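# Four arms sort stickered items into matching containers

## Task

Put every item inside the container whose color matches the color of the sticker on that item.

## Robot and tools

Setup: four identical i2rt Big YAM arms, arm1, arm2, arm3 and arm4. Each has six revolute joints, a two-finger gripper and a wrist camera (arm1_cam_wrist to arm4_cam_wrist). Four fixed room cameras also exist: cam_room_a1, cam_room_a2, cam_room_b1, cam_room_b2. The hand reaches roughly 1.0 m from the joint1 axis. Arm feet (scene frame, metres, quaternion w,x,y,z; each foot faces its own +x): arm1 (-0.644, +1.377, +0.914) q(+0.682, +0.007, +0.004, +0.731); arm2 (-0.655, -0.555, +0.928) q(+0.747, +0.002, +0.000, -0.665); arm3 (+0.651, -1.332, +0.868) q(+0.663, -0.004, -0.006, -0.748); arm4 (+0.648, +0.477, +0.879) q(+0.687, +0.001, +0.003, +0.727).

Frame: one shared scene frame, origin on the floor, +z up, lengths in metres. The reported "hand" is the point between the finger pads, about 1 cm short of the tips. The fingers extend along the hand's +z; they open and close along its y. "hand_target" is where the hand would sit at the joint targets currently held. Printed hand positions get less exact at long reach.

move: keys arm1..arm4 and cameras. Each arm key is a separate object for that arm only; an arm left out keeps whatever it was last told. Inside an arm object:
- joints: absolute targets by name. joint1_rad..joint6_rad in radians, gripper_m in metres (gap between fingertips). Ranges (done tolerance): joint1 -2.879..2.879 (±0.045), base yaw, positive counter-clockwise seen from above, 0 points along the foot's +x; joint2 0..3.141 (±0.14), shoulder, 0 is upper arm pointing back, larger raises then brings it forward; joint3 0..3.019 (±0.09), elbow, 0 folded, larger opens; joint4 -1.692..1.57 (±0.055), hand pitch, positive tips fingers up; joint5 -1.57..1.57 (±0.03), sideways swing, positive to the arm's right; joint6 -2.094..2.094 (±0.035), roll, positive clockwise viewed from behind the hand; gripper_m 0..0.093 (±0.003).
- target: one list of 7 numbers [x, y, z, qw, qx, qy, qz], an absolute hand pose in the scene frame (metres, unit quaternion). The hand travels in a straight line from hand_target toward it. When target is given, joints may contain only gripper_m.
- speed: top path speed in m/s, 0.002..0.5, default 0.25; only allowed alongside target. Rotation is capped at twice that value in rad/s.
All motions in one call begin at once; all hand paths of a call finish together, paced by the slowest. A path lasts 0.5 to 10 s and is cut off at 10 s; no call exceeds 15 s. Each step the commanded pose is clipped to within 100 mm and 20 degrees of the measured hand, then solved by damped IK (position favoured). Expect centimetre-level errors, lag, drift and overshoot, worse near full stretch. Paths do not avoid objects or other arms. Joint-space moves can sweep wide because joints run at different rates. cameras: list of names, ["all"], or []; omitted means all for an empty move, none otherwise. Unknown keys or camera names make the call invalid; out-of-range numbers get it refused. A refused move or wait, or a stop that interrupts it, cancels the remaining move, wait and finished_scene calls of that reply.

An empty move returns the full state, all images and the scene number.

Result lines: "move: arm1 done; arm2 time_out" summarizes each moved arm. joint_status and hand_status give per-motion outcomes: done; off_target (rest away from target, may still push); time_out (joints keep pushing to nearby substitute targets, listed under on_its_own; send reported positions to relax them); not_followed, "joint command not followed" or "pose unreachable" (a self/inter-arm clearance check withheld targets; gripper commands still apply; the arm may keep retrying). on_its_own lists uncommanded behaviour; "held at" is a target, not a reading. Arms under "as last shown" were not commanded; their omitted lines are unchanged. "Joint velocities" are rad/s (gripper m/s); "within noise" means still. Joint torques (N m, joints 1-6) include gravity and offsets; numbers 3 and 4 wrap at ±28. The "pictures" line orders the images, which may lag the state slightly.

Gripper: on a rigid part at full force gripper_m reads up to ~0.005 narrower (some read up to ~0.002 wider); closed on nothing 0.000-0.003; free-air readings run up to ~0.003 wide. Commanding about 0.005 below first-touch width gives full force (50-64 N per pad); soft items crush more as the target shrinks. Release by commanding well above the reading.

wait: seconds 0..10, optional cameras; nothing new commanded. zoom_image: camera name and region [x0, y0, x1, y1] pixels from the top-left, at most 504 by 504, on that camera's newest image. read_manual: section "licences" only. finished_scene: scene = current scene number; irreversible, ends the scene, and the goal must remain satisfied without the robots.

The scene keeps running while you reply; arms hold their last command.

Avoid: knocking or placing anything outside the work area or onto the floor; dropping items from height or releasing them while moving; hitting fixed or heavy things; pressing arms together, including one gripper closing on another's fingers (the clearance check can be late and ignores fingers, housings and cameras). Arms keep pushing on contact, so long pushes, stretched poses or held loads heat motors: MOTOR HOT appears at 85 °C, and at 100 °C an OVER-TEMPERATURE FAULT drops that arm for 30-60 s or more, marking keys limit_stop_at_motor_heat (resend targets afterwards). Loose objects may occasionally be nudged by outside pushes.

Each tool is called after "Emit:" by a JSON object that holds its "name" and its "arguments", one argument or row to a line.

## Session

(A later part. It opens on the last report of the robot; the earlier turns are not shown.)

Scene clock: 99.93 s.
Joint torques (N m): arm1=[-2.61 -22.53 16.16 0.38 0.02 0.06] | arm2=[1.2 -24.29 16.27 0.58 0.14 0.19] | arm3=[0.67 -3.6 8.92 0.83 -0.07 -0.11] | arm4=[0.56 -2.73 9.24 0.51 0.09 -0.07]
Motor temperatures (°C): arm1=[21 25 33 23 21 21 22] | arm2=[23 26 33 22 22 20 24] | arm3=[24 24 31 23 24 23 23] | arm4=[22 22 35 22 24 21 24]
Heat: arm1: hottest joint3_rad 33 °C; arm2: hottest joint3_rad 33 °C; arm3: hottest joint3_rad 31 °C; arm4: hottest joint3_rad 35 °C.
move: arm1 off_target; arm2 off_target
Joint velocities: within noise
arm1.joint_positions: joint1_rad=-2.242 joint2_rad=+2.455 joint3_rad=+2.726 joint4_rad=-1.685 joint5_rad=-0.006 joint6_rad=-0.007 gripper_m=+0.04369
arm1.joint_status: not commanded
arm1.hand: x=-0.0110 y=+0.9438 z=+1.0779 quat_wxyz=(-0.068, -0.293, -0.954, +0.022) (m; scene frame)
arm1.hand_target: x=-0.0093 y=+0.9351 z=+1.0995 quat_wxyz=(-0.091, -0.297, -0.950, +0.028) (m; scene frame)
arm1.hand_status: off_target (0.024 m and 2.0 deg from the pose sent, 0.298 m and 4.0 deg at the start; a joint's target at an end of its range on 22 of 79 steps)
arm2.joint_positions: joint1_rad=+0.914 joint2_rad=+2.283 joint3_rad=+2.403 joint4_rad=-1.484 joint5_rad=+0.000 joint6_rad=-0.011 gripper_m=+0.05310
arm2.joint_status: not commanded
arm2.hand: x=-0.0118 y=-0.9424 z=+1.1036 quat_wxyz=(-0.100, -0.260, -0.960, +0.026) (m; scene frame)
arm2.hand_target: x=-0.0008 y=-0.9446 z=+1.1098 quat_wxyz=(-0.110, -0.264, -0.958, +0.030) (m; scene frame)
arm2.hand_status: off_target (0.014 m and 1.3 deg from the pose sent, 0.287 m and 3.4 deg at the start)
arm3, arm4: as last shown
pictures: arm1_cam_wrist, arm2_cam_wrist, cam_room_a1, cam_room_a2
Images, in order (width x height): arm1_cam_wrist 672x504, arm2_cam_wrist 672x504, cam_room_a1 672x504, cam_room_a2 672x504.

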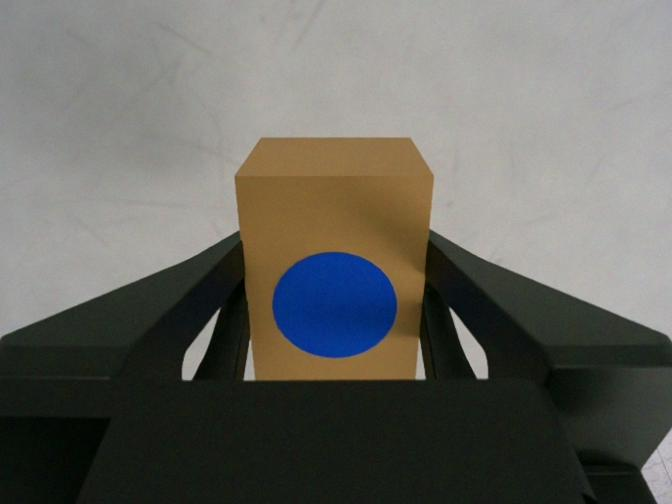

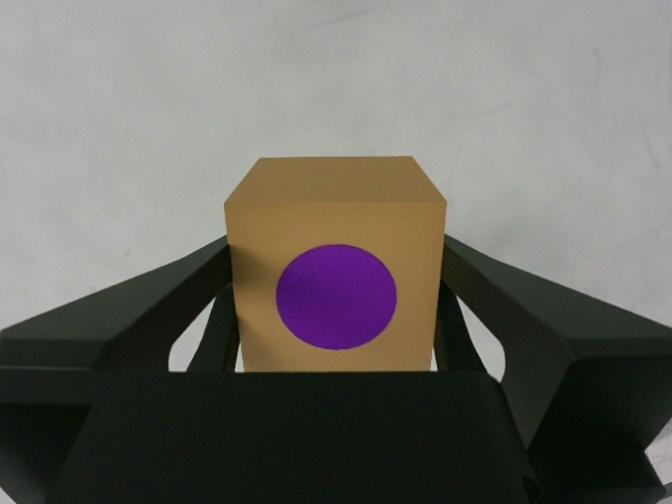

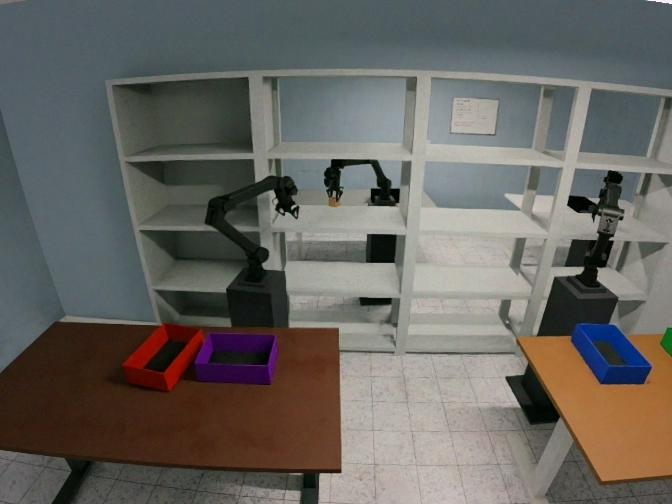

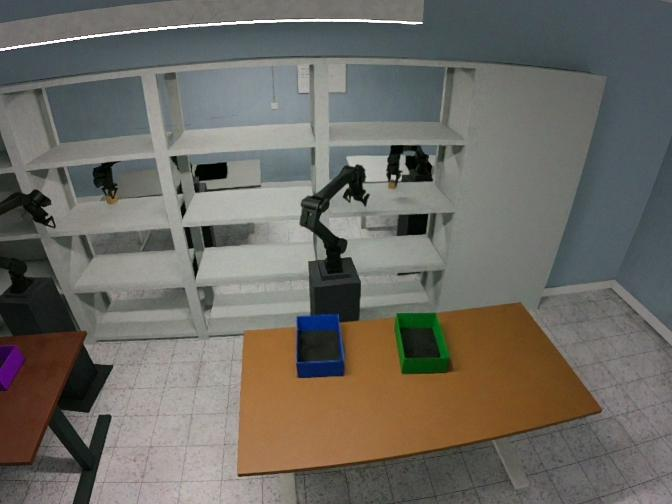

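Emit:
{"name": "move", "arguments": {
  "arm1": {"target":[-0.01,0.936,1.05,0.0832,0.2979,0.9506,-0.0261],"speed":0.06},
  "arm2": {"target":[-0.003,-0.944,1.06,0.1091,0.2639,0.9579,-0.0301],"speed":0.06}
}}

Emit:
{"name": "move", "arguments": {
  "arm1": {"target":[-0.01,0.936,1.03,0.0832,0.2979,0.9506,-0.0261],"speed":0.04},
  "arm2": {"target":[-0.003,-0.944,1.04,0.1091,0.2639,0.9579,-0.0301],"speed":0.04},
  "cameras": ["arm1_cam_wrist","arm2_cam_wrist","cam_room_a1","cam_room_a2"]
}}

Emit:
{"name": "zoom_image", "arguments": {
  "camera": "cam_room_a2",
  "region": [360, 140, 440, 200]
}}

Emit:
{"name": "zoom_image", "arguments": {
  "camera": "cam_room_a1",
  "region": [290, 160, 370, 220]
}}

Scene clock: 107.47 s.
Joint torques (N m): arm1=[-2.26 -25.17 11.07 1.18 -0.04 0.11] | arm2=[1.08 -26.58 10.19 1.87 0.14 0.19] | arm3=[0.73 -3.49 8.84 0.83 -0.07 -0.11] | arm4=[0.91 -2.37 9.24 0.5 0.13 -0.08]
Motor temperatures (°C): arm1=[21 25 34 23 21 21 22] | arm2=[23 26 35 22 22 20 24] | arm3=[24 24 30 23 24 23 23] | arm4=[22 22 35 22 24 21 24]
Heat: arm1: hottest joint3_rad 34 °C; arm2: hottest joint3_rad 35 °C; arm3: hottest joint3_rad 30 °C; arm4: hottest joint3_rad 35 °C.
move: arm1 off_target; arm2 done
Joint velocities: within noise
arm1.joint_positions: joint1_rad=-2.242 joint2_rad=+2.419 joint3_rad=+2.522 joint4_rad=-1.531 joint5_rad=-0.006 joint6_rad=-0.006 gripper_m=+0.04369
arm1.joint_status: not commanded
arm1.hand: x=-0.0106 y=+0.9431 z=+1.0270 quat_wxyz=(-0.061, -0.293, -0.954, +0.020) (m; scene frame)
arm1.hand_target: x=-0.0102 y=+0.9364 z=+1.0501 quat_wxyz=(-0.083, -0.298, -0.951, +0.026) (m; scene frame)
arm1.hand_status: off_target (0.024 m and 2.7 deg from the pose sent, 0.029 m and 2.0 deg at the start)
arm2.joint_positions: joint1_rad=+0.914 joint2_rad=+2.283 joint3_rad=+2.299 joint4_rad=-1.366 joint5_rad=+0.000 joint6_rad=-0.011 gripper_m=+0.05310
arm2.joint_status: not commanded
arm2.hand: x=-0.0064 y=-0.9455 z=+1.0650 quat_wxyz=(-0.106, -0.260, -0.959, +0.028) (m; scene frame)
arm2.hand_target: x=-0.0031 y=-0.9441 z=+1.0600 quat_wxyz=(-0.109, -0.264, -0.958, +0.030) (m; scene frame)
arm2.hand_status: done (0.006 m and 0.6 deg from the pose sent, 0.045 m and 1.3 deg at the start)
arm3, arm4: as last shown
pictures: none

Scene clock: 108.47 s.
Joint torques (N m): arm1=[-2.84 -23.3 9.85 1.25 -0.01 0.07] | arm2=[1.14 -26.23 10.04 1.94 0.14 0.2] | arm3=[0.62 -3.49 8.88 0.77 -0.07 -0.11] | arm4=[1.14 -2.49 9.2 0.66 0.11 -0.08]
Motor temperatures (°C): arm1=[21 25 34 23 21 21 22] | arm2=[23 26 35 22 22 20 24] | arm3=[24 24 30 23 24 23 23] | arm4=[22 22 35 22 24 21 24]
Heat: arm1: hottest joint3_rad 34 °C; arm2: hottest joint3_rad 35 °C; arm3: hottest joint3_rad 30 °C; arm4: hottest joint3_rad 35 °C.
move: arm1 done; arm2 done
Joint velocities: within noise
arm1.joint_positions: joint1_rad=-2.242 joint2_rad=+2.395 joint3_rad=+2.465 joint4_rad=-1.475 joint5_rad=-0.006 joint6_rad=-0.006 gripper_m=+0.04369
arm1.joint_status: not commanded
arm1.hand: x=-0.0090 y=+0.9421 z=+1.0232 quat_wxyz=(-0.072, -0.293, -0.953, +0.023) (m; scene frame)
arm1.hand_target: x=-0.0100 y=+0.9362 z=+1.0301 quat_wxyz=(-0.083, -0.298, -0.951, +0.026) (m; scene frame)
arm1.hand_status: done (0.009 m and 1.5 deg from the pose sent, 0.008 m and 2.7 deg at the start)
arm2.joint_positions: joint1_rad=+0.914 joint2_rad=+2.283 joint3_rad=+2.251 joint4_rad=-1.315 joint5_rad=+0.000 joint6_rad=-0.011 gripper_m=+0.05310
arm2.joint_status: not commanded
arm2.hand: x=-0.0059 y=-0.9457 z=+1.0468 quat_wxyz=(-0.108, -0.260, -0.959, +0.029) (m; scene frame)
arm2.hand_target: x=-0.0031 y=-0.9440 z=+1.0399 quat_wxyz=(-0.109, -0.264, -0.958, +0.030) (m; scene frame)
arm2.hand_status: done (0.008 m and 0.5 deg from the pose sent, 0.025 m and 0.6 deg at the start)
arm3, arm4: as last shown
pictures: arm1_cam_wrist, arm2_cam_wrist, cam_room_a1, cam_room_a2
Images, in order (width x height): arm1_cam_wrist 672x504, arm2_cam_wrist 672x504, cam_room_a1 672x504, cam_room_a2 672x504.

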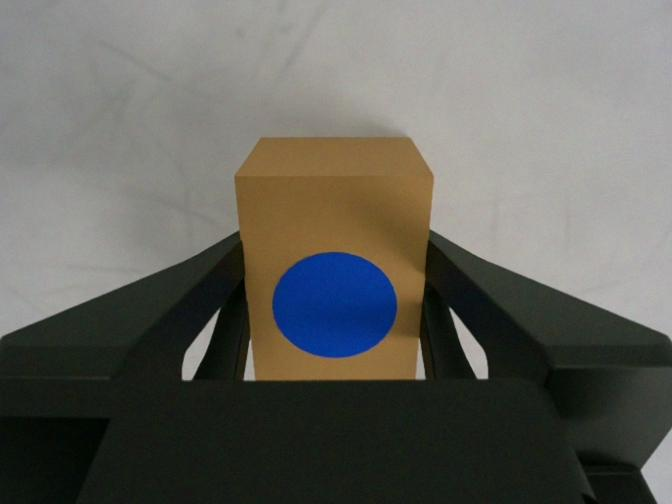

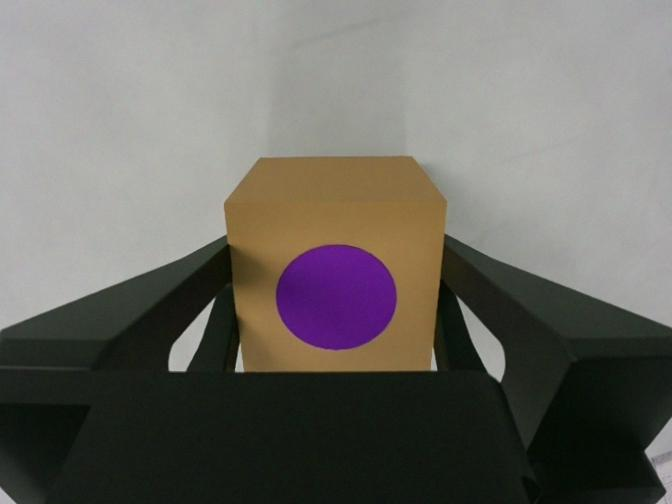

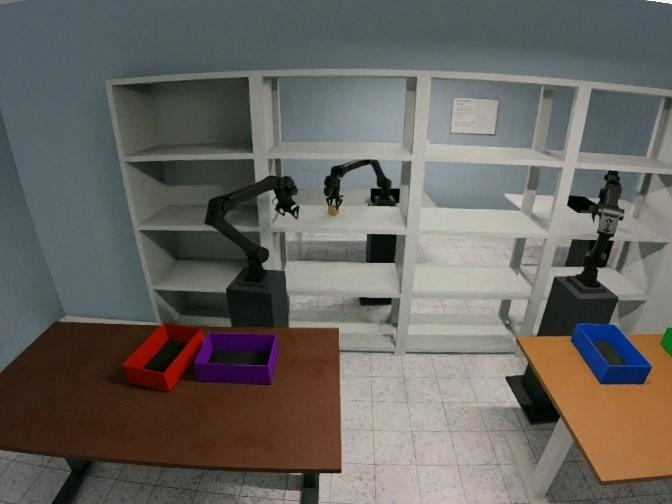

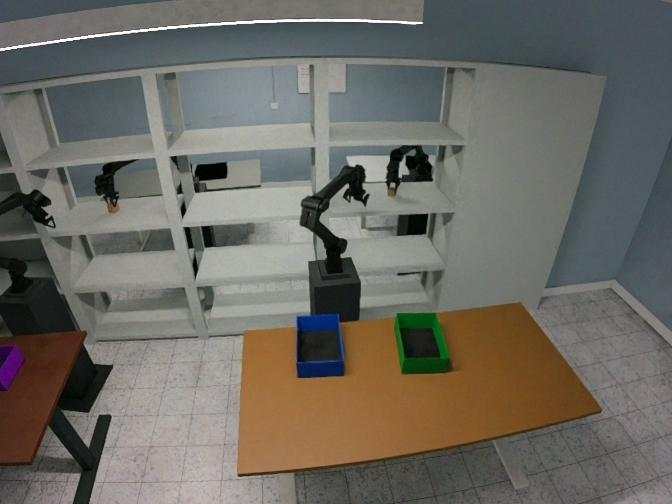

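Scaled by 6.300.

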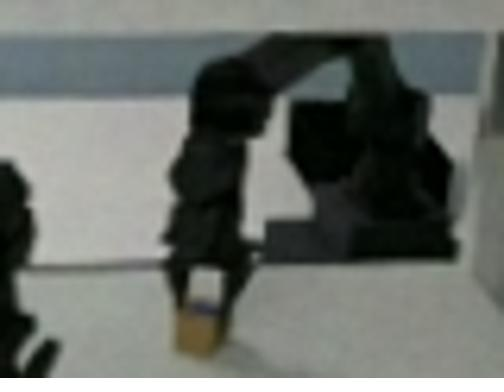

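Scaled by 6.300.

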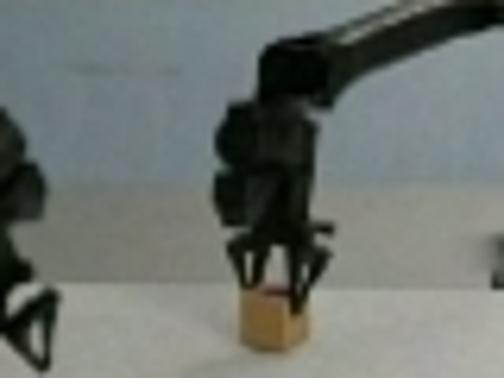

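Emit:
{"name": "move", "arguments": {
  "arm1": {"target":[-0.01,0.936,1.02,0.0832,0.2979,0.9506,-0.0261],"speed":0.04},
  "arm2": {"target":[-0.003,-0.944,1.028,0.1091,0.2639,0.9579,-0.0301],"speed":0.04}
}}

Scene clock: 114.20 s.
Joint torques (N m): arm1=[-2.49 -23.18 9.61 1.39 -0.02 0.06] | arm2=[1.14 -26.11 9.37 1.96 0.14 0.19] | arm3=[0.56 -3.72 8.95 0.8 -0.08 -0.1] | arm4=[0.91 -2.37 9.2 0.5 0.12 -0.06]
Motor temperatures (°C): arm1=[21 26 34 23 21 21 22] | arm2=[23 26 34 22 22 20 24] | arm3=[24 24 30 23 24 23 23] | arm4=[22 22 35 22 24 21 24]
Heat: arm1: hottest joint3_rad 34 °C; arm2: hottest joint3_rad 34 °C; arm3: hottest joint3_rad 30 °C; arm4: hottest joint3_rad 35 °C.
move: arm1 done; arm2 off_target
Joint velocities: within noise
arm1.joint_positions: joint1_rad=-2.242 joint2_rad=+2.382 joint3_rad=+2.438 joint4_rad=-1.448 joint5_rad=-0.006 joint6_rad=-0.006 gripper_m=+0.04369
arm1.joint_status: not commanded
arm1.hand: x=-0.0084 y=+0.9417 z=+1.0222 quat_wxyz=(-0.078, -0.292, -0.953, +0.025) (m; scene frame)
arm1.hand_target: x=-0.0100 y=+0.9362 z=+1.0199 quat_wxyz=(-0.083, -0.298, -0.951, +0.026) (m; scene frame)
arm1.hand_status: done (0.006 m and 0.9 deg from the pose sent, 0.007 m and 1.5 deg at the start)
arm2.joint_positions: joint1_rad=+0.914 joint2_rad=+2.283 joint3_rad=+2.233 joint4_rad=-1.287 joint5_rad=+0.000 joint6_rad=-0.011 gripper_m=+0.05310
arm2.joint_status: not commanded
arm2.hand: x=-0.0040 y=-0.9468 z=+1.0405 quat_wxyz=(-0.113, -0.260, -0.959, +0.030) (m; scene frame)
arm2.hand_target: x=-0.0032 y=-0.9440 z=+1.0281 quat_wxyz=(-0.109, -0.264, -0.958, +0.030) (m; scene frame)
arm2.hand_status: off_target (0.013 m and 0.6 deg from the pose sent, 0.019 m and 0.5 deg at the start)
arm3, arm4: as last shown
pictures: none

Contact. Release and back out.

Emit:
{"name": "move", "arguments": {
  "arm1": {"joints":{"gripper_m":0.07}},
  "arm2": {"joints":{"gripper_m":0.08}},
  "cameras": ["arm1_cam_wrist","arm2_cam_wrist"]
}}

Emit:
{"name": "move", "arguments": {
  "arm1": {"target":[-0.2335,1.0915,1.12,0.0832,0.2979,0.9506,-0.0261],"speed":0.17},
  "arm2": {"target":[-0.2255,-0.811,1.13,0.1091,0.2639,0.9579,-0.0301],"speed":0.17}
}}

Emit:
{"name": "move", "arguments": {
  "arm1": {"joints":{"joint2_rad":0.8,"joint3_rad":0.9,"joint4_rad":-1.5}},
  "arm2": {"joints":{"joint2_rad":0.8,"joint3_rad":0.9,"joint4_rad":-1.5}},
  "arm3": {"target":[0.2,-1.063,1.14,0.0515,-0.9519,0.2622,0.1533],"speed":0.2},
  "arm4": {"target":[0.25,0.755,1.14,0.0571,-0.9367,0.2935,0.1821],"speed":0.2},
  "cameras": ["arm3_cam_wrist","arm4_cam_wrist","cam_room_a1","cam_room_a2"]
}}

Scene clock: 122.17 s.
Joint torques (N m): arm1=[-2.55 -22.36 10.93 1.2 0.06 0.1] | arm2=[1.2 -26.29 9.74 1.87 0.14 0.19] | arm3=[0.73 -3.55 8.88 0.81 -0.07 -0.11] | arm4=[0.79 -2.55 9.11 0.51 0.11 -0.06]
Motor temperatures (°C): arm1=[21 27 34 23 21 21 22] | arm2=[23 27 33 22 22 20 24] | arm3=[24 24 30 23 24 23 23] | arm4=[22 22 35 22 24 21 24]
Heat: arm1: hottest joint3_rad 34 °C; arm2: hottest joint3_rad 33 °C; arm3: hottest joint3_rad 30 °C; arm4: hottest joint3_rad 35 °C.
move: arm1 done; arm2 done
Joint velocities: within noise
arm1.joint_positions: joint1_rad=-2.242 joint2_rad=+2.382 joint3_rad=+2.424 joint4_rad=-1.444 joint5_rad=-0.006 joint6_rad=-0.006 gripper_m=+0.06996
arm1.joint_status: all done
arm1.hand: x=-0.0103 y=+0.9429 z=+1.0163 quat_wxyz=(-0.074, -0.292, -0.953, +0.023) (m; scene frame)
arm1.hand_target: x=-0.0100 y=+0.9361 z=+1.0200 quat_wxyz=(-0.083, -0.298, -0.951, +0.026) (m; scene frame)
arm1.hand_status: not commanded
arm2.joint_positions: joint1_rad=+0.914 joint2_rad=+2.283 joint3_rad=+2.228 joint4_rad=-1.285 joint5_rad=+0.001 joint6_rad=-0.011 gripper_m=+0.07993
arm2.joint_status: all done
arm2.hand: x=-0.0047 y=-0.9464 z=+1.0385 quat_wxyz=(-0.111, -0.260, -0.959, +0.030) (m; scene frame)
arm2.hand_target: x=-0.0032 y=-0.9441 z=+1.0280 quat_wxyz=(-0.109, -0.264, -0.958, +0.030) (m; scene frame)
arm2.hand_status: not commanded
arm3, arm4: as last shown
pictures: arm1_cam_wrist, arm2_cam_wrist
Images, in order (width x height): arm1_cam_wrist 672x504, arm2_cam_wrist 672x504.

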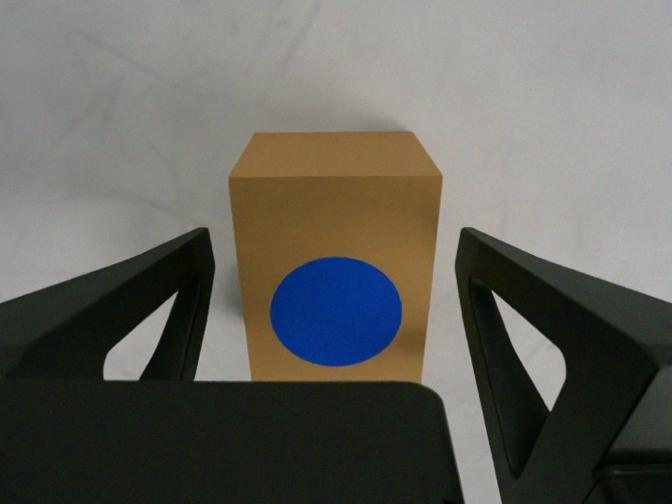

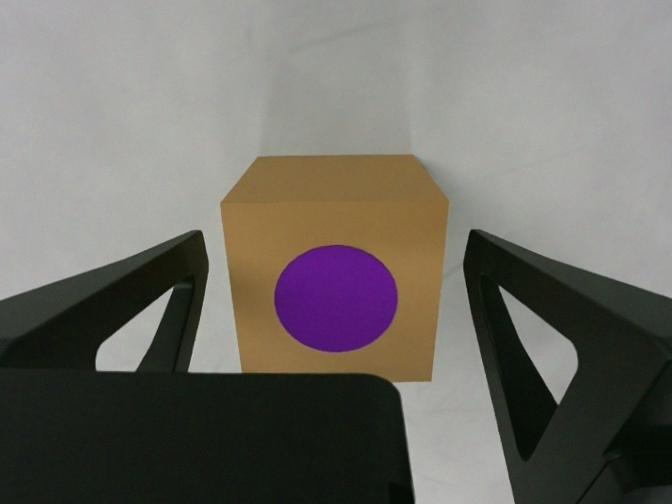

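Scene clock: 124.43 s.
Joint torques (N m): arm1=[-2.43 -11.69 10.66 0.47 -0.02 0.07] | arm2=[1.38 -15.33 9.66 0.79 0.15 0.21] | arm3=[0.67 -3.55 8.9 0.77 -0.08 -0.11] | arm4=[0.56 -2.32 9.25 0.59 0.14 -0.07]
Motor temperatures (°C): arm1=[21 27 34 23 21 21 22] | arm2=[23 27 33 22 22 20 24] | arm3=[24 24 30 23 24 23 23] | arm4=[22 22 35 22 24 21 24]
Heat: arm1: hottest joint3_rad 34 °C; arm2: hottest joint3_rad 33 °C; arm3: hottest joint3_rad 30 °C; arm4: hottest joint3_rad 35 °C.
move: arm1 done; arm2 done
Joint velocities: within noise
arm1.joint_positions: joint1_rad=-2.244 joint2_rad=+1.531 joint3_rad=+1.380 joint4_rad=-1.230 joint5_rad=-0.008 joint6_rad=-0.003 gripper_m=+0.06997
arm1.joint_status: not commanded
arm1.hand: x=-0.2293 y=+1.0938 z=+1.1176 quat_wxyz=(-0.084, -0.294, -0.952, +0.026) (m; scene frame)
arm1.hand_target: x=-0.2334 y=+1.0915 z=+1.1200 quat_wxyz=(-0.083, -0.298, -0.951, +0.026) (m; scene frame)
arm1.hand_status: done (0.005 m and 0.4 deg from the pose sent, 0.287 m and 1.3 deg at the start)
arm2.joint_positions: joint1_rad=+0.914 joint2_rad=+1.514 joint3_rad=+1.348 joint4_rad=-1.151 joint5_rad=+0.001 joint6_rad=-0.011 gripper_m=+0.07993
arm2.joint_status: not commanded
arm2.hand: x=-0.2210 y=-0.8172 z=+1.1370 quat_wxyz=(-0.121, -0.260, -0.957, +0.033) (m; scene frame)
arm2.hand_target: x=-0.2256 y=-0.8112 z=+1.1301 quat_wxyz=(-0.109, -0.264, -0.958, +0.030) (m; scene frame)
arm2.hand_status: done (0.010 m and 1.5 deg from the pose sent, 0.275 m and 0.5 deg at the start)
arm3, arm4: as last shown
pictures: none

Scene clock: 126.20 s.
Joint torques (N m): arm1=[-2.61 -0.38 10.69 0.39 0.01 0.04] | arm2=[1.2 -3.25 9.63 0.75 0.15 0.21] | arm3=[2.08 -14.92 13.46 0.23 0.14 0.01] | arm4=[1.38 -11.75 12.4 0.77 0.21 -0.05]
Motor temperatures (°C): arm1=[21 27 34 23 21 21 22] | arm2=[23 27 33 22 22 20 24] | arm3=[24 24 30 23 24 23 23] | arm4=[22 22 35 22 24 21 24]
Heat: arm1: hottest joint3_rad 34 °C; arm2: hottest joint3_rad 33 °C; arm3: hottest joint3_rad 30 °C; arm4: hottest joint3_rad 35 °C.
move: arm1 done; arm2 done; arm3 off_target; arm4 off_target
Joint velocities: within noise
arm1.joint_positions: joint1_rad=-2.244 joint2_rad=+0.798 joint3_rad=+0.901 joint4_rad=-1.493 joint5_rad=-0.008 joint6_rad=-0.003 gripper_m=+0.06997
arm1.joint_status: all done
arm1.hand: x=-0.4499 y=+1.2464 z=+1.1550 quat_wxyz=(-0.079, -0.294, -0.952, +0.024) (m; scene frame)
arm1.hand_target: x=-0.4523 y=+1.2457 z=+1.1540 quat_wxyz=(-0.075, -0.298, -0.951, +0.023) (m; scene frame)
arm1.hand_status: not commanded
arm2.joint_positions: joint1_rad=+0.914 joint2_rad=+0.796 joint3_rad=+0.914 joint4_rad=-1.491 joint5_rad=+0.001 joint6_rad=-0.011 gripper_m=+0.07993
arm2.joint_status: all done
arm2.hand: x=-0.4556 y=-0.6768 z=+1.1787 quat_wxyz=(-0.095, -0.261, -0.960, +0.026) (m; scene frame)
arm2.hand_target: x=-0.4591 y=-0.6735 z=+1.1715 quat_wxyz=(-0.082, -0.265, -0.961, +0.023) (m; scene frame)
arm2.hand_status: not commanded
arm3.joint_positions: joint1_rad=-1.978 joint2_rad=+1.489 joint3_rad=+1.430 joint4_rad=-1.224 joint5_rad=+0.031 joint6_rad=+0.005 gripper_m=+0.09402
arm3.joint_status: not commanded
arm3.hand: x=+0.2131 y=-1.0659 z=+1.1165 quat_wxyz=(+0.046, -0.954, +0.264, +0.132) (m; scene frame)
arm3.hand_target: x=+0.2010 y=-1.0635 z=+1.1399 quat_wxyz=(+0.051, -0.951, +0.262, +0.153) (m; scene frame)
arm3.hand_status: off_target (0.027 m and 2.6 deg from the pose sent, 0.222 m and 8.5 deg at the start)
arm4.joint_positions: joint1_rad=+0.904 joint2_rad=+1.356 joint3_rad=+1.249 joint4_rad=-1.125 joint5_rad=+0.003 joint6_rad=+0.012 gripper_m=+0.09402
arm4.joint_status: not commanded
arm4.hand: x=+0.2648 y=+0.7481 z=+1.1202 quat_wxyz=(-0.049, +0.938, -0.302, -0.162) (m; scene frame)
arm4.hand_target: x=+0.2509 y=+0.7543 z=+1.1401 quat_wxyz=(-0.057, +0.937, -0.294, -0.182) (m; scene frame)
arm4.hand_status: off_target (0.026 m and 2.7 deg from the pose sent, 0.187 m and 5.8 deg at the start)
pictures: arm3_cam_wrist, arm4_cam_wrist, cam_room_a1, cam_room_a2
Images, in order (width x height): arm3_cam_wrist 672x504, arm4_cam_wrist 672x504, cam_room_a1 672x504, cam_room_a2 672x504.

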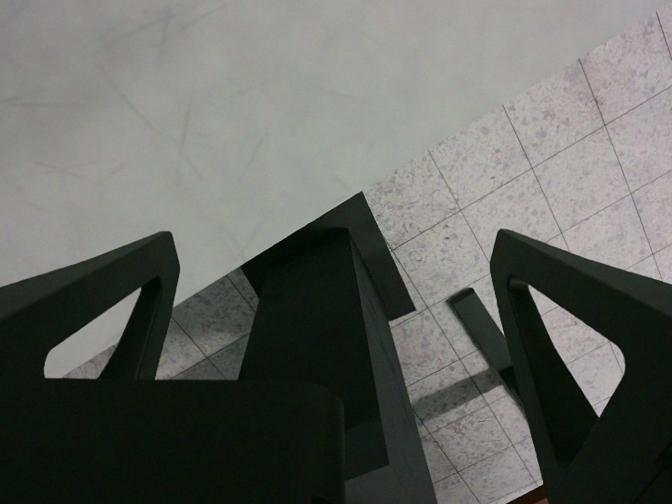

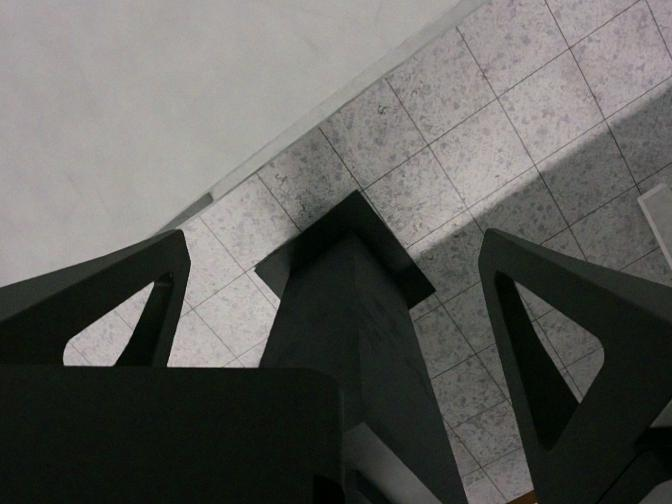

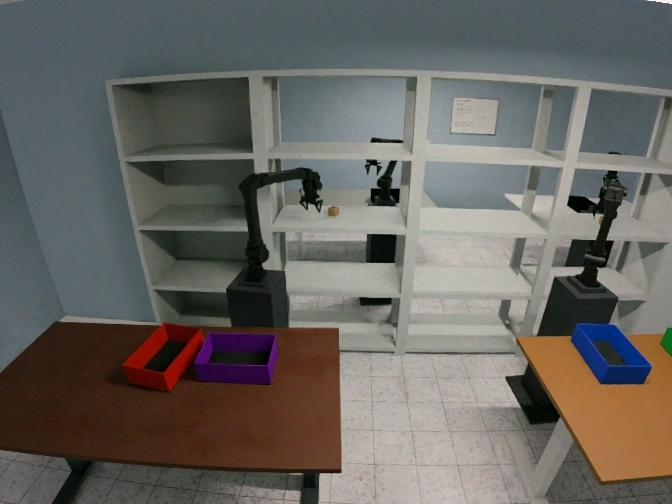

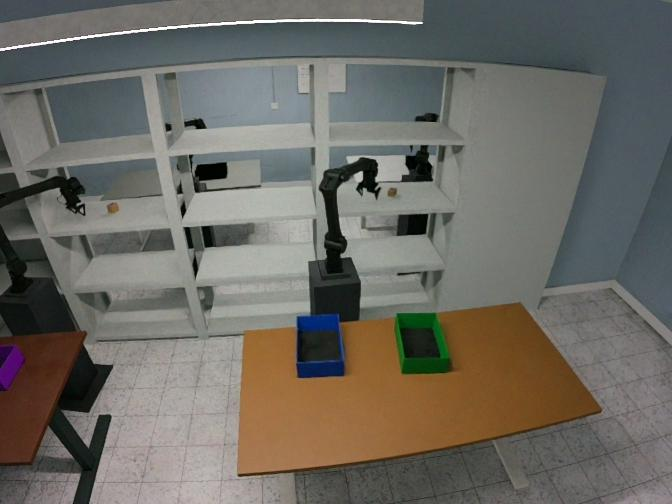

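Emit:
{"name": "move", "arguments": {
  "arm3": {"target":[0.045,-0.975,1.13,0.0515,-0.9519,0.2622,0.1533],"speed":0.18},
  "arm4": {"target":[0.035,0.925,1.125,0.0571,-0.9367,0.2935,0.1821],"speed":0.18,"joints":{"gripper_m":0.075}},
  "cameras": ["arm3_cam_wrist","arm4_cam_wrist"]
}}

Scene clock: 133.37 s.
Joint torques (N m): arm1=[-2.55 0.91 10.56 0.55 0.03 0.01] | arm2=[1.38 -3.25 9.66 0.77 0.15 0.2] | arm3=[2.2 -22.48 13.74 0.21 0.13 0] | arm4=[0.38 -23 12.42 0.32 -0.07 -0.11]
Motor temperatures (°C): arm1=[21 27 34 23 21 21 22] | arm2=[23 27 32 22 22 20 24] | arm3=[24 24 31 23 24 23 23] | arm4=[22 22 35 22 24 21 24]
Heat: arm1: hottest joint3_rad 34 °C; arm2: hottest joint3_rad 32 °C; arm3: hottest joint3_rad 31 °C; arm4: hottest joint3_rad 35 °C.
move: arm3 off_target; arm4 off_target
Joint velocities: within noise
arm1, arm2: as last shown
arm3.joint_positions: joint1_rad=-1.978 joint2_rad=+1.988 joint3_rad=+2.090 joint4_rad=-1.376 joint5_rad=+0.031 joint6_rad=+0.005 gripper_m=+0.09402
arm3.joint_status: not commanded
arm3.hand: x=+0.0580 y=-0.9753 z=+1.1128 quat_wxyz=(+0.047, -0.954, +0.264, +0.136) (m; scene frame)
arm3.hand_target: x=+0.0459 y=-0.9755 z=+1.1300 quat_wxyz=(+0.051, -0.951, +0.262, +0.154) (m; scene frame)
arm3.hand_status: off_target (0.022 m and 2.1 deg from the pose sent, 0.192 m and 2.6 deg at the start)
arm4.joint_positions: joint1_rad=+0.893 joint2_rad=+2.141 joint3_rad=+2.291 joint4_rad=-1.355 joint5_rad=+0.001 joint6_rad=-0.008 gripper_m=+0.07511
arm4.joint_status: all done
arm4.hand: x=+0.0400 y=+0.9153 z=+1.1186 quat_wxyz=(-0.054, +0.937, -0.298, -0.174) (m; scene frame)
arm4.hand_target: x=+0.0355 y=+0.9247 z=+1.1249 quat_wxyz=(-0.057, +0.936, -0.294, -0.183) (m; scene frame)
arm4.hand_status: off_target (0.013 m and 1.0 deg from the pose sent, 0.290 m and 2.7 deg at the start)
pictures: arm3_cam_wrist, arm4_cam_wrist
Images, in order (width x height): arm3_cam_wrist 672x504, arm4_cam_wrist 672x504.

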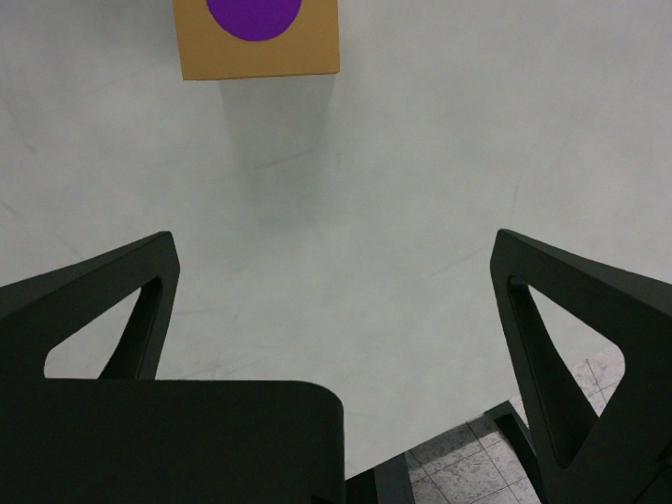

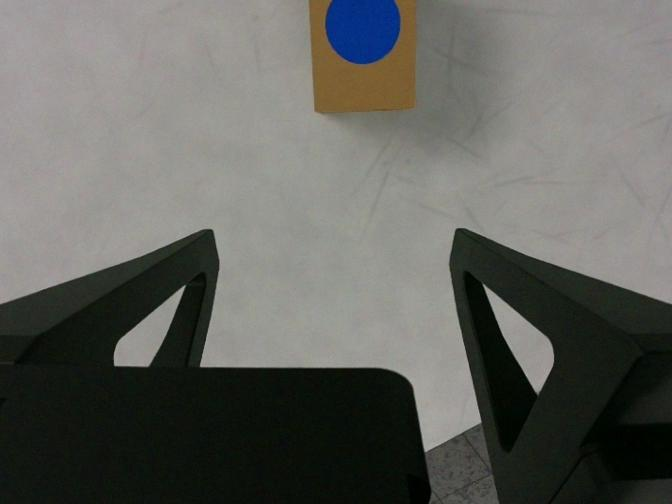

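Emit:
{"name": "move", "arguments": {
  "arm3": {"target":[-0.025,-0.956,1.1,0.0392,-0.9562,0.2473,0.1514],"speed":0.15},
  "arm4": {"target":[-0.02,0.971,1.1,0.0493,-0.9442,0.2797,0.1665],"speed":0.15},
  "cameras": ["arm3_cam_wrist","arm4_cam_wrist"]
}}

Scene clock: 149.57 s.
Joint torques (N m): arm1=[-2.84 0.15 10.81 0.43 0.03 0] | arm2=[1.32 -3.19 9.65 0.79 0.15 0.21] | arm3=[2.37 -27.05 13.45 0.21 -0.07 -0.08] | arm4=[0.38 -27.87 11.84 0.44 -0.05 -0.09]
Motor temperatures (°C): arm1=[21 26 34 23 21 21 22] | arm2=[23 26 32 22 22 20 23] | arm3=[24 24 31 23 24 23 23] | arm4=[22 25 39 22 24 21 24]
Heat: arm1: hottest joint3_rad 34 °C; arm2: hottest joint3_rad 32 °C; arm3: hottest joint3_rad 31 °C; arm4: hottest joint3_rad 39 °C.
move: arm3 off_target; arm4 off_target
Joint velocities: within noise
arm1, arm2: as last shown
arm3.joint_positions: joint1_rad=-1.962 joint2_rad=+2.294 joint3_rad=+2.525 joint4_rad=-1.521 joint5_rad=+0.015 joint6_rad=+0.005 gripper_m=+0.09402
arm3.joint_status: not commanded
arm3.hand: x=-0.0140 y=-0.9519 z=+1.0807 quat_wxyz=(+0.036, -0.957, +0.255, +0.132) (m; scene frame)
arm3.hand_target: x=-0.0241 y=-0.9565 z=+1.0999 quat_wxyz=(+0.039, -0.956, +0.247, +0.152) (m; scene frame)
arm3.hand_status: off_target (0.023 m and 2.4 deg from the pose sent, 0.086 m and 2.7 deg at the start)
arm4.joint_positions: joint1_rad=+0.882 joint2_rad=+2.517 joint3_rad=+2.879 joint4_rad=-1.516 joint5_rad=-0.013 joint6_rad=-0.044 gripper_m=+0.07511
arm4.joint_status: not commanded
arm4.hand: x=-0.0189 y=+0.9648 z=+1.0861 quat_wxyz=(-0.060, +0.936, -0.283, -0.199) (m; scene frame)
arm4.hand_target: x=-0.0187 y=+0.9701 z=+1.0994 quat_wxyz=(-0.066, +0.934, -0.278, -0.213) (m; scene frame)
arm4.hand_status: off_target (0.015 m and 4.1 deg from the pose sent, 0.084 m and 2.5 deg at the start; a joint's target at an end of its range on 28 of 45 steps)
pictures: arm3_cam_wrist, arm4_cam_wrist
Images, in order (width x height): arm3_cam_wrist 672x504, arm4_cam_wrist 672x504.

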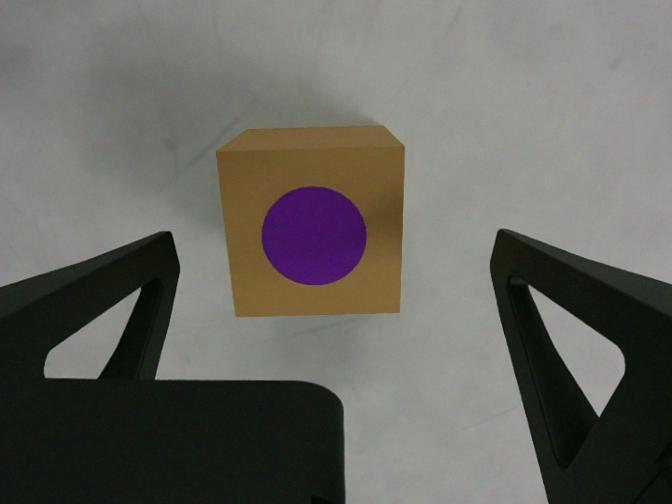

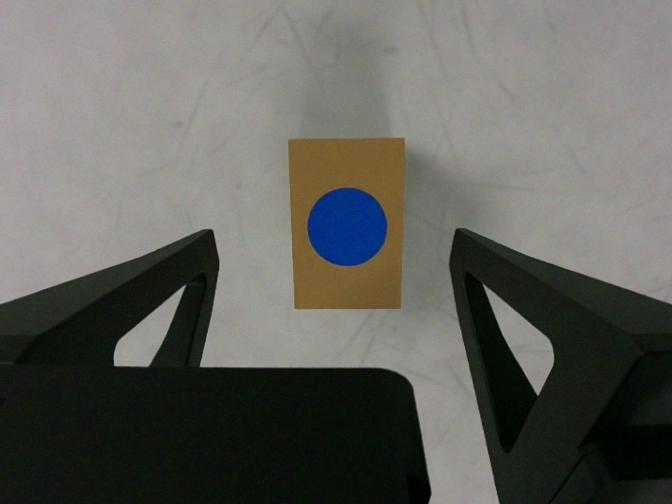

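Emit:
{"name": "move", "arguments": {
  "arm3": {"target":[-0.024,-0.962,1.035,0.0392,-0.9562,0.2473,0.1514],"speed":0.1},
  "arm4": {"target":[-0.019,0.972,1.022,0.059,-0.9378,0.2778,0.1993],"speed":0.1},
  "cameras": ["arm3_cam_wrist","arm4_cam_wrist"]
}}

Scene clock: 158.27 s.
Joint torques (N m): arm1=[-2.55 -0.26 10.63 0.51 0.03 0] | arm2=[1.38 -3.19 9.65 0.76 0.14 0.2] | arm3=[2.61 -28.81 8.47 1.09 0.05 -0.04] | arm4=[0.44 -30.45 8.77 1.33 0 -0.03]
Motor temperatures (°C): arm1=[21 25 34 23 21 21 22] | arm2=[23 26 31 22 22 20 23] | arm3=[24 25 32 23 24 23 23] | arm4=[22 25 40 22 24 21 24]
Heat: arm1: hottest joint3_rad 34 °C; arm2: hottest joint3_rad 31 °C; arm3: hottest joint3_rad 32 °C; arm4: hottest joint3_rad 40 °C.
move: arm3 off_target; arm4 off_target
Joint velocities: within noise
arm1, arm2: as last shown
arm3.joint_positions: joint1_rad=-1.959 joint2_rad=+2.250 joint3_rad=+2.297 joint4_rad=-1.318 joint5_rad=+0.014 joint6_rad=+0.006 gripper_m=+0.09400
arm3.joint_status: not commanded
arm3.hand: x=-0.0179 y=-0.9533 z=+1.0247 quat_wxyz=(+0.037, -0.956, +0.254, +0.140) (m; scene frame)
arm3.hand_target: x=-0.0238 y=-0.9621 z=+1.0348 quat_wxyz=(+0.039, -0.956, +0.247, +0.151) (m; scene frame)
arm3.hand_status: off_target (0.015 m and 1.5 deg from the pose sent, 0.048 m and 2.4 deg at the start)
arm4.joint_positions: joint1_rad=+0.882 joint2_rad=+2.428 joint3_rad=+2.515 joint4_rad=-1.267 joint5_rad=-0.018 joint6_rad=-0.051 gripper_m=+0.07509
arm4.joint_status: not commanded
arm4.hand: x=-0.0207 y=+0.9645 z=+1.0114 quat_wxyz=(-0.054, +0.940, -0.280, -0.187) (m; scene frame)
arm4.hand_target: x=-0.0189 y=+0.9720 z=+1.0221 quat_wxyz=(-0.059, +0.938, -0.278, -0.199) (m; scene frame)
arm4.hand_status: off_target (0.013 m and 1.5 deg from the pose sent, 0.065 m and 0.6 deg at the start)
pictures: arm3_cam_wrist, arm4_cam_wrist
Images, in order (width x height): arm3_cam_wrist 672x504, arm4_cam_wrist 672x504.

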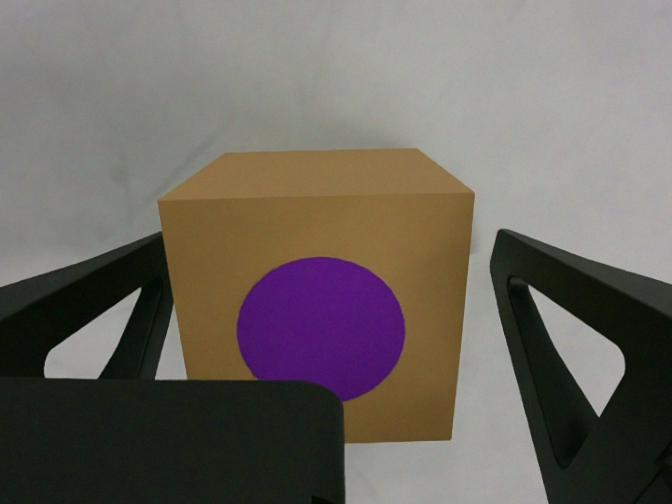

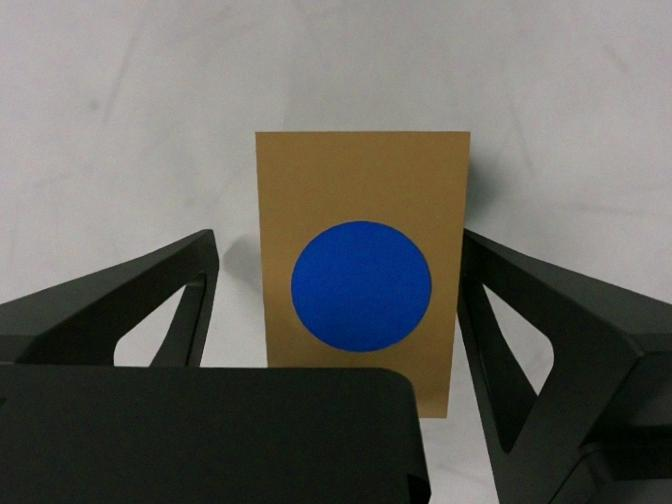

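Emit:
{"name": "move", "arguments": {
  "arm3": {"joints":{"gripper_m":0.042}},
  "arm4": {"joints":{"gripper_m":0.033}},
  "cameras": ["arm3_cam_wrist","arm4_cam_wrist"]
}}

Emit:
{"name": "move", "arguments": {
  "arm3": {"target":[0.02,-0.97,1.1,0.0392,-0.9562,0.2473,0.1514],"speed":0.12},
  "arm4": {"target":[0.02,0.94,1.09,0.059,-0.9378,0.2778,0.1993],"speed":0.12},
  "cameras": ["arm3_cam_wrist","arm4_cam_wrist"]
}}

Emit:
{"name": "move", "arguments": {
  "arm3": {"target":[0.23,-1.085,1.15,0.0392,-0.9562,0.2473,0.1514],"speed":0.2},
  "arm4": {"target":[0.255,0.755,1.15,0.059,-0.9378,0.2778,0.1993],"speed":0.2},
  "cameras": ["arm3_cam_wrist","arm4_cam_wrist"]
}}

Scene clock: 167.73 s.
Joint torques (N m): arm1=[-2.84 -0.26 10.74 0.46 0.03 0.05] | arm2=[1.32 -3.25 9.65 0.75 0.15 0.21] | arm3=[2.37 -28.81 8.53 1.09 0.05 -0.04] | arm4=[0.32 -29.98 8.69 1.1 -0.05 -0.06]
Motor temperatures (°C): arm1=[21 25 34 23 21 21 22] | arm2=[23 26 31 22 22 20 23] | arm3=[24 25 31 23 24 23 23] | arm4=[22 25 39 22 24 21 24]
Heat: arm1: hottest joint3_rad 34 °C; arm2: hottest joint3_rad 31 °C; arm3: hottest joint3_rad 31 °C; arm4: hottest joint3_rad 39 °C.
move: arm3 off_target; arm4 off_target
Joint velocities: within noise
arm1, arm2: as last shown
arm3.joint_positions: joint1_rad=-1.958 joint2_rad=+2.250 joint3_rad=+2.297 joint4_rad=-1.318 joint5_rad=+0.014 joint6_rad=+0.006 gripper_m=+0.05325
arm3.joint_status: gripper_m off_target (ended at +0.05328, target +0.04200)
arm3.hand: x=-0.0180 y=-0.9536 z=+1.0247 quat_wxyz=(+0.037, -0.956, +0.253, +0.140) (m; scene frame)
arm3.hand_target: x=-0.0239 y=-0.9621 z=+1.0348 quat_wxyz=(+0.039, -0.956, +0.247, +0.151) (m; scene frame)
arm3.hand_status: not commanded
arm4.joint_positions: joint1_rad=+0.881 joint2_rad=+2.428 joint3_rad=+2.515 joint4_rad=-1.267 joint5_rad=-0.019 joint6_rad=-0.051 gripper_m=+0.04450
arm4.joint_status: gripper_m off_target (ended at +0.04452, target +0.03300)
arm4.hand: x=-0.0202 y=+0.9652 z=+1.0114 quat_wxyz=(-0.054, +0.940, -0.280, -0.188) (m; scene frame)
arm4.hand_target: x=-0.0189 y=+0.9719 z=+1.0221 quat_wxyz=(-0.059, +0.938, -0.278, -0.199) (m; scene frame)
arm4.hand_status: not commanded
pictures: arm3_cam_wrist, arm4_cam_wrist
Images, in order (width x height): arm3_cam_wrist 672x504, arm4_cam_wrist 672x504.

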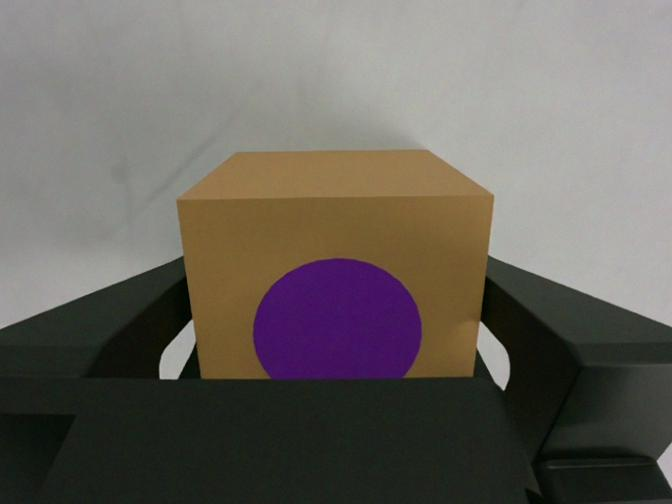

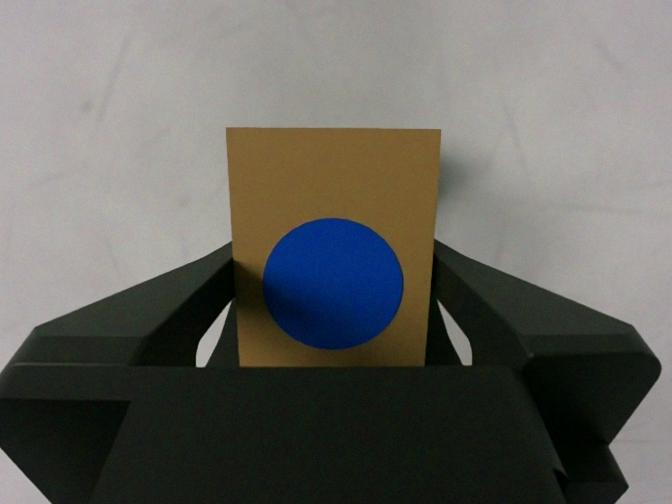

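Scene clock: 169.20 s.
Joint torques (N m): arm1=[-2.55 -0.09 10.82 0.34 0.01 0.03] | arm2=[1.2 -3.19 9.66 0.79 0.15 0.21] | arm3=[1.03 -26.29 8.83 0.34 -0.08 -0.13] | arm4=[0.5 -27.05 9.03 0.61 0.03 -0.01]
Motor temperatures (°C): arm1=[21 25 34 23 21 21 22] | arm2=[23 26 31 22 22 20 23] | arm3=[24 25 31 23 24 23 23] | arm4=[22 25 39 22 24 21 25]
Heat: arm1: hottest joint3_rad 34 °C; arm2: hottest joint3_rad 31 °C; arm3: hottest joint3_rad 31 °C; arm4: hottest joint3_rad 39 °C.
move: arm3 done; arm4 done
Joint velocities: within noise
arm1, arm2: as last shown
arm3.joint_positions: joint1_rad=-1.958 joint2_rad=+2.097 joint3_rad=+2.215 joint4_rad=-1.367 joint5_rad=+0.011 joint6_rad=-0.003 gripper_m=+0.05325
arm3.joint_status: not commanded
arm3.hand: x=+0.0154 y=-0.9718 z=+1.0954 quat_wxyz=(+0.039, -0.956, +0.249, +0.151) (m; scene frame)
arm3.hand_target: x=+0.0199 y=-0.9701 z=+1.1000 quat_wxyz=(+0.039, -0.956, +0.247, +0.151) (m; scene frame)
arm3.hand_status: done (0.007 m and 0.2 deg from the pose sent, 0.086 m and 1.5 deg at the start)
arm4.joint_positions: joint1_rad=+0.881 joint2_rad=+2.211 joint3_rad=+2.305 joint4_rad=-1.259 joint5_rad=-0.019 joint6_rad=-0.051 gripper_m=+0.04450
arm4.joint_status: not commanded
arm4.hand: x=+0.0180 y=+0.9377 z=+1.0820 quat_wxyz=(-0.057, +0.938, -0.280, -0.194) (m; scene frame)
arm4.hand_target: x=+0.0200 y=+0.9400 z=+1.0899 quat_wxyz=(-0.059, +0.938, -0.278, -0.199) (m; scene frame)
arm4.hand_status: done (0.009 m and 0.7 deg from the pose sent, 0.092 m and 1.5 deg at the start)
pictures: arm3_cam_wrist, arm4_cam_wrist
Images, in order (width x height): arm3_cam_wrist 672x504, arm4_cam_wrist 672x504.

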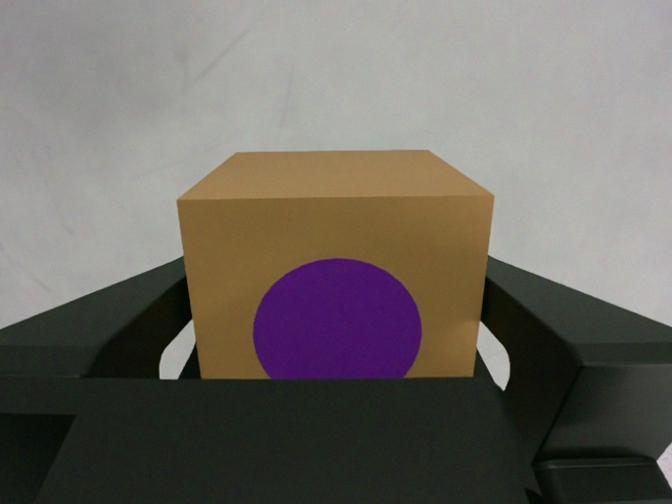

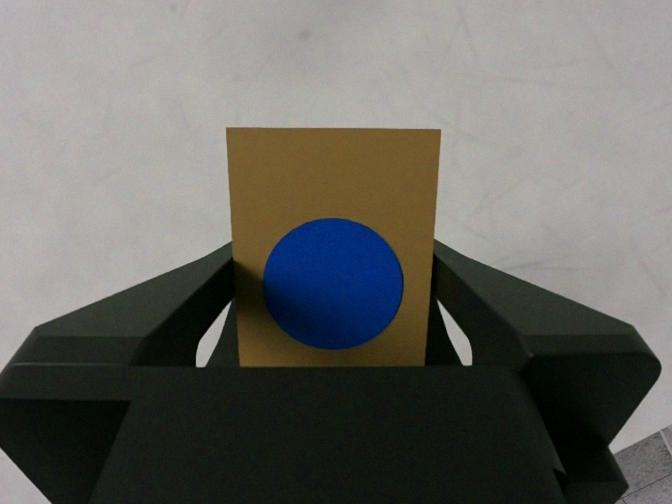

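Scene clock: 171.40 s.
Joint torques (N m): arm1=[-2.26 0.09 10.8 0.4 0.01 0.03] | arm2=[1.2 -3.14 9.66 0.75 0.14 0.21] | arm3=[0.73 -13.8 8.84 0.51 -0.08 -0.12] | arm4=[1.44 -12.16 9.07 0.59 0.22 0.14]
Motor temperatures (°C): arm1=[21 25 34 23 21 21 22] | arm2=[23 26 31 22 22 20 23] | arm3=[24 25 31 23 24 23 23] | arm4=[22 25 38 22 24 21 25]
Heat: arm1: hottest joint3_rad 34 °C; arm2: hottest joint3_rad 31 °C; arm3: hottest joint3_rad 31 °C; arm4: hottest joint3_rad 38 °C.
move: arm3 done; arm4 done
Joint velocities: within noise
arm1, arm2: as last shown
arm3.joint_positions: joint1_rad=-1.959 joint2_rad=+1.404 joint3_rad=+1.423 joint4_rad=-1.263 joint5_rad=+0.009 joint6_rad=-0.009 gripper_m=+0.05325
arm3.joint_status: not commanded
arm3.hand: x=+0.2259 y=-1.0885 z=+1.1510 quat_wxyz=(+0.040, -0.956, +0.246, +0.154) (m; scene frame)
arm3.hand_target: x=+0.2300 y=-1.0850 z=+1.1501 quat_wxyz=(+0.039, -0.956, +0.247, +0.152) (m; scene frame)
arm3.hand_status: done (0.006 m and 0.3 deg from the pose sent, 0.249 m and 0.2 deg at the start)
arm4.joint_positions: joint1_rad=+0.892 joint2_rad=+1.335 joint3_rad=+1.286 joint4_rad=-1.100 joint5_rad=-0.015 joint6_rad=-0.049 gripper_m=+0.04450
arm4.joint_status: not commanded
arm4.hand: x=+0.2560 y=+0.7578 z=+1.1498 quat_wxyz=(-0.060, +0.938, -0.275, -0.202) (m; scene frame)
arm4.hand_target: x=+0.2550 y=+0.7550 z=+1.1501 quat_wxyz=(-0.059, +0.938, -0.278, -0.199) (m; scene frame)
arm4.hand_status: done (0.003 m and 0.4 deg from the pose sent, 0.307 m and 0.7 deg at the start)
pictures: arm3_cam_wrist, arm4_cam_wrist
Images, in order (width x height): arm3_cam_wrist 672x504, arm4_cam_wrist 672x504.

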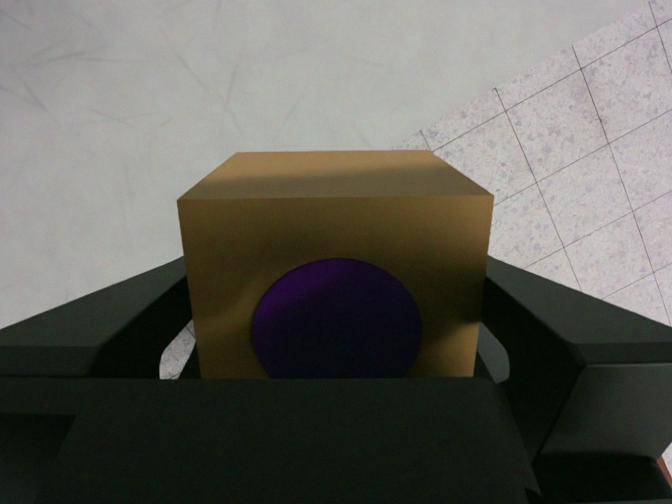

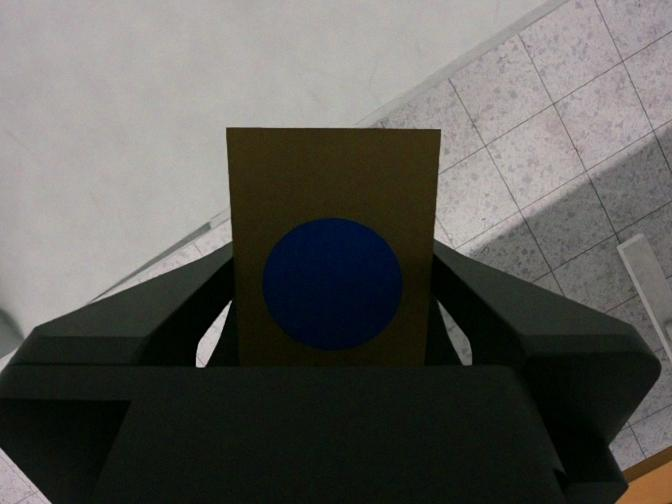

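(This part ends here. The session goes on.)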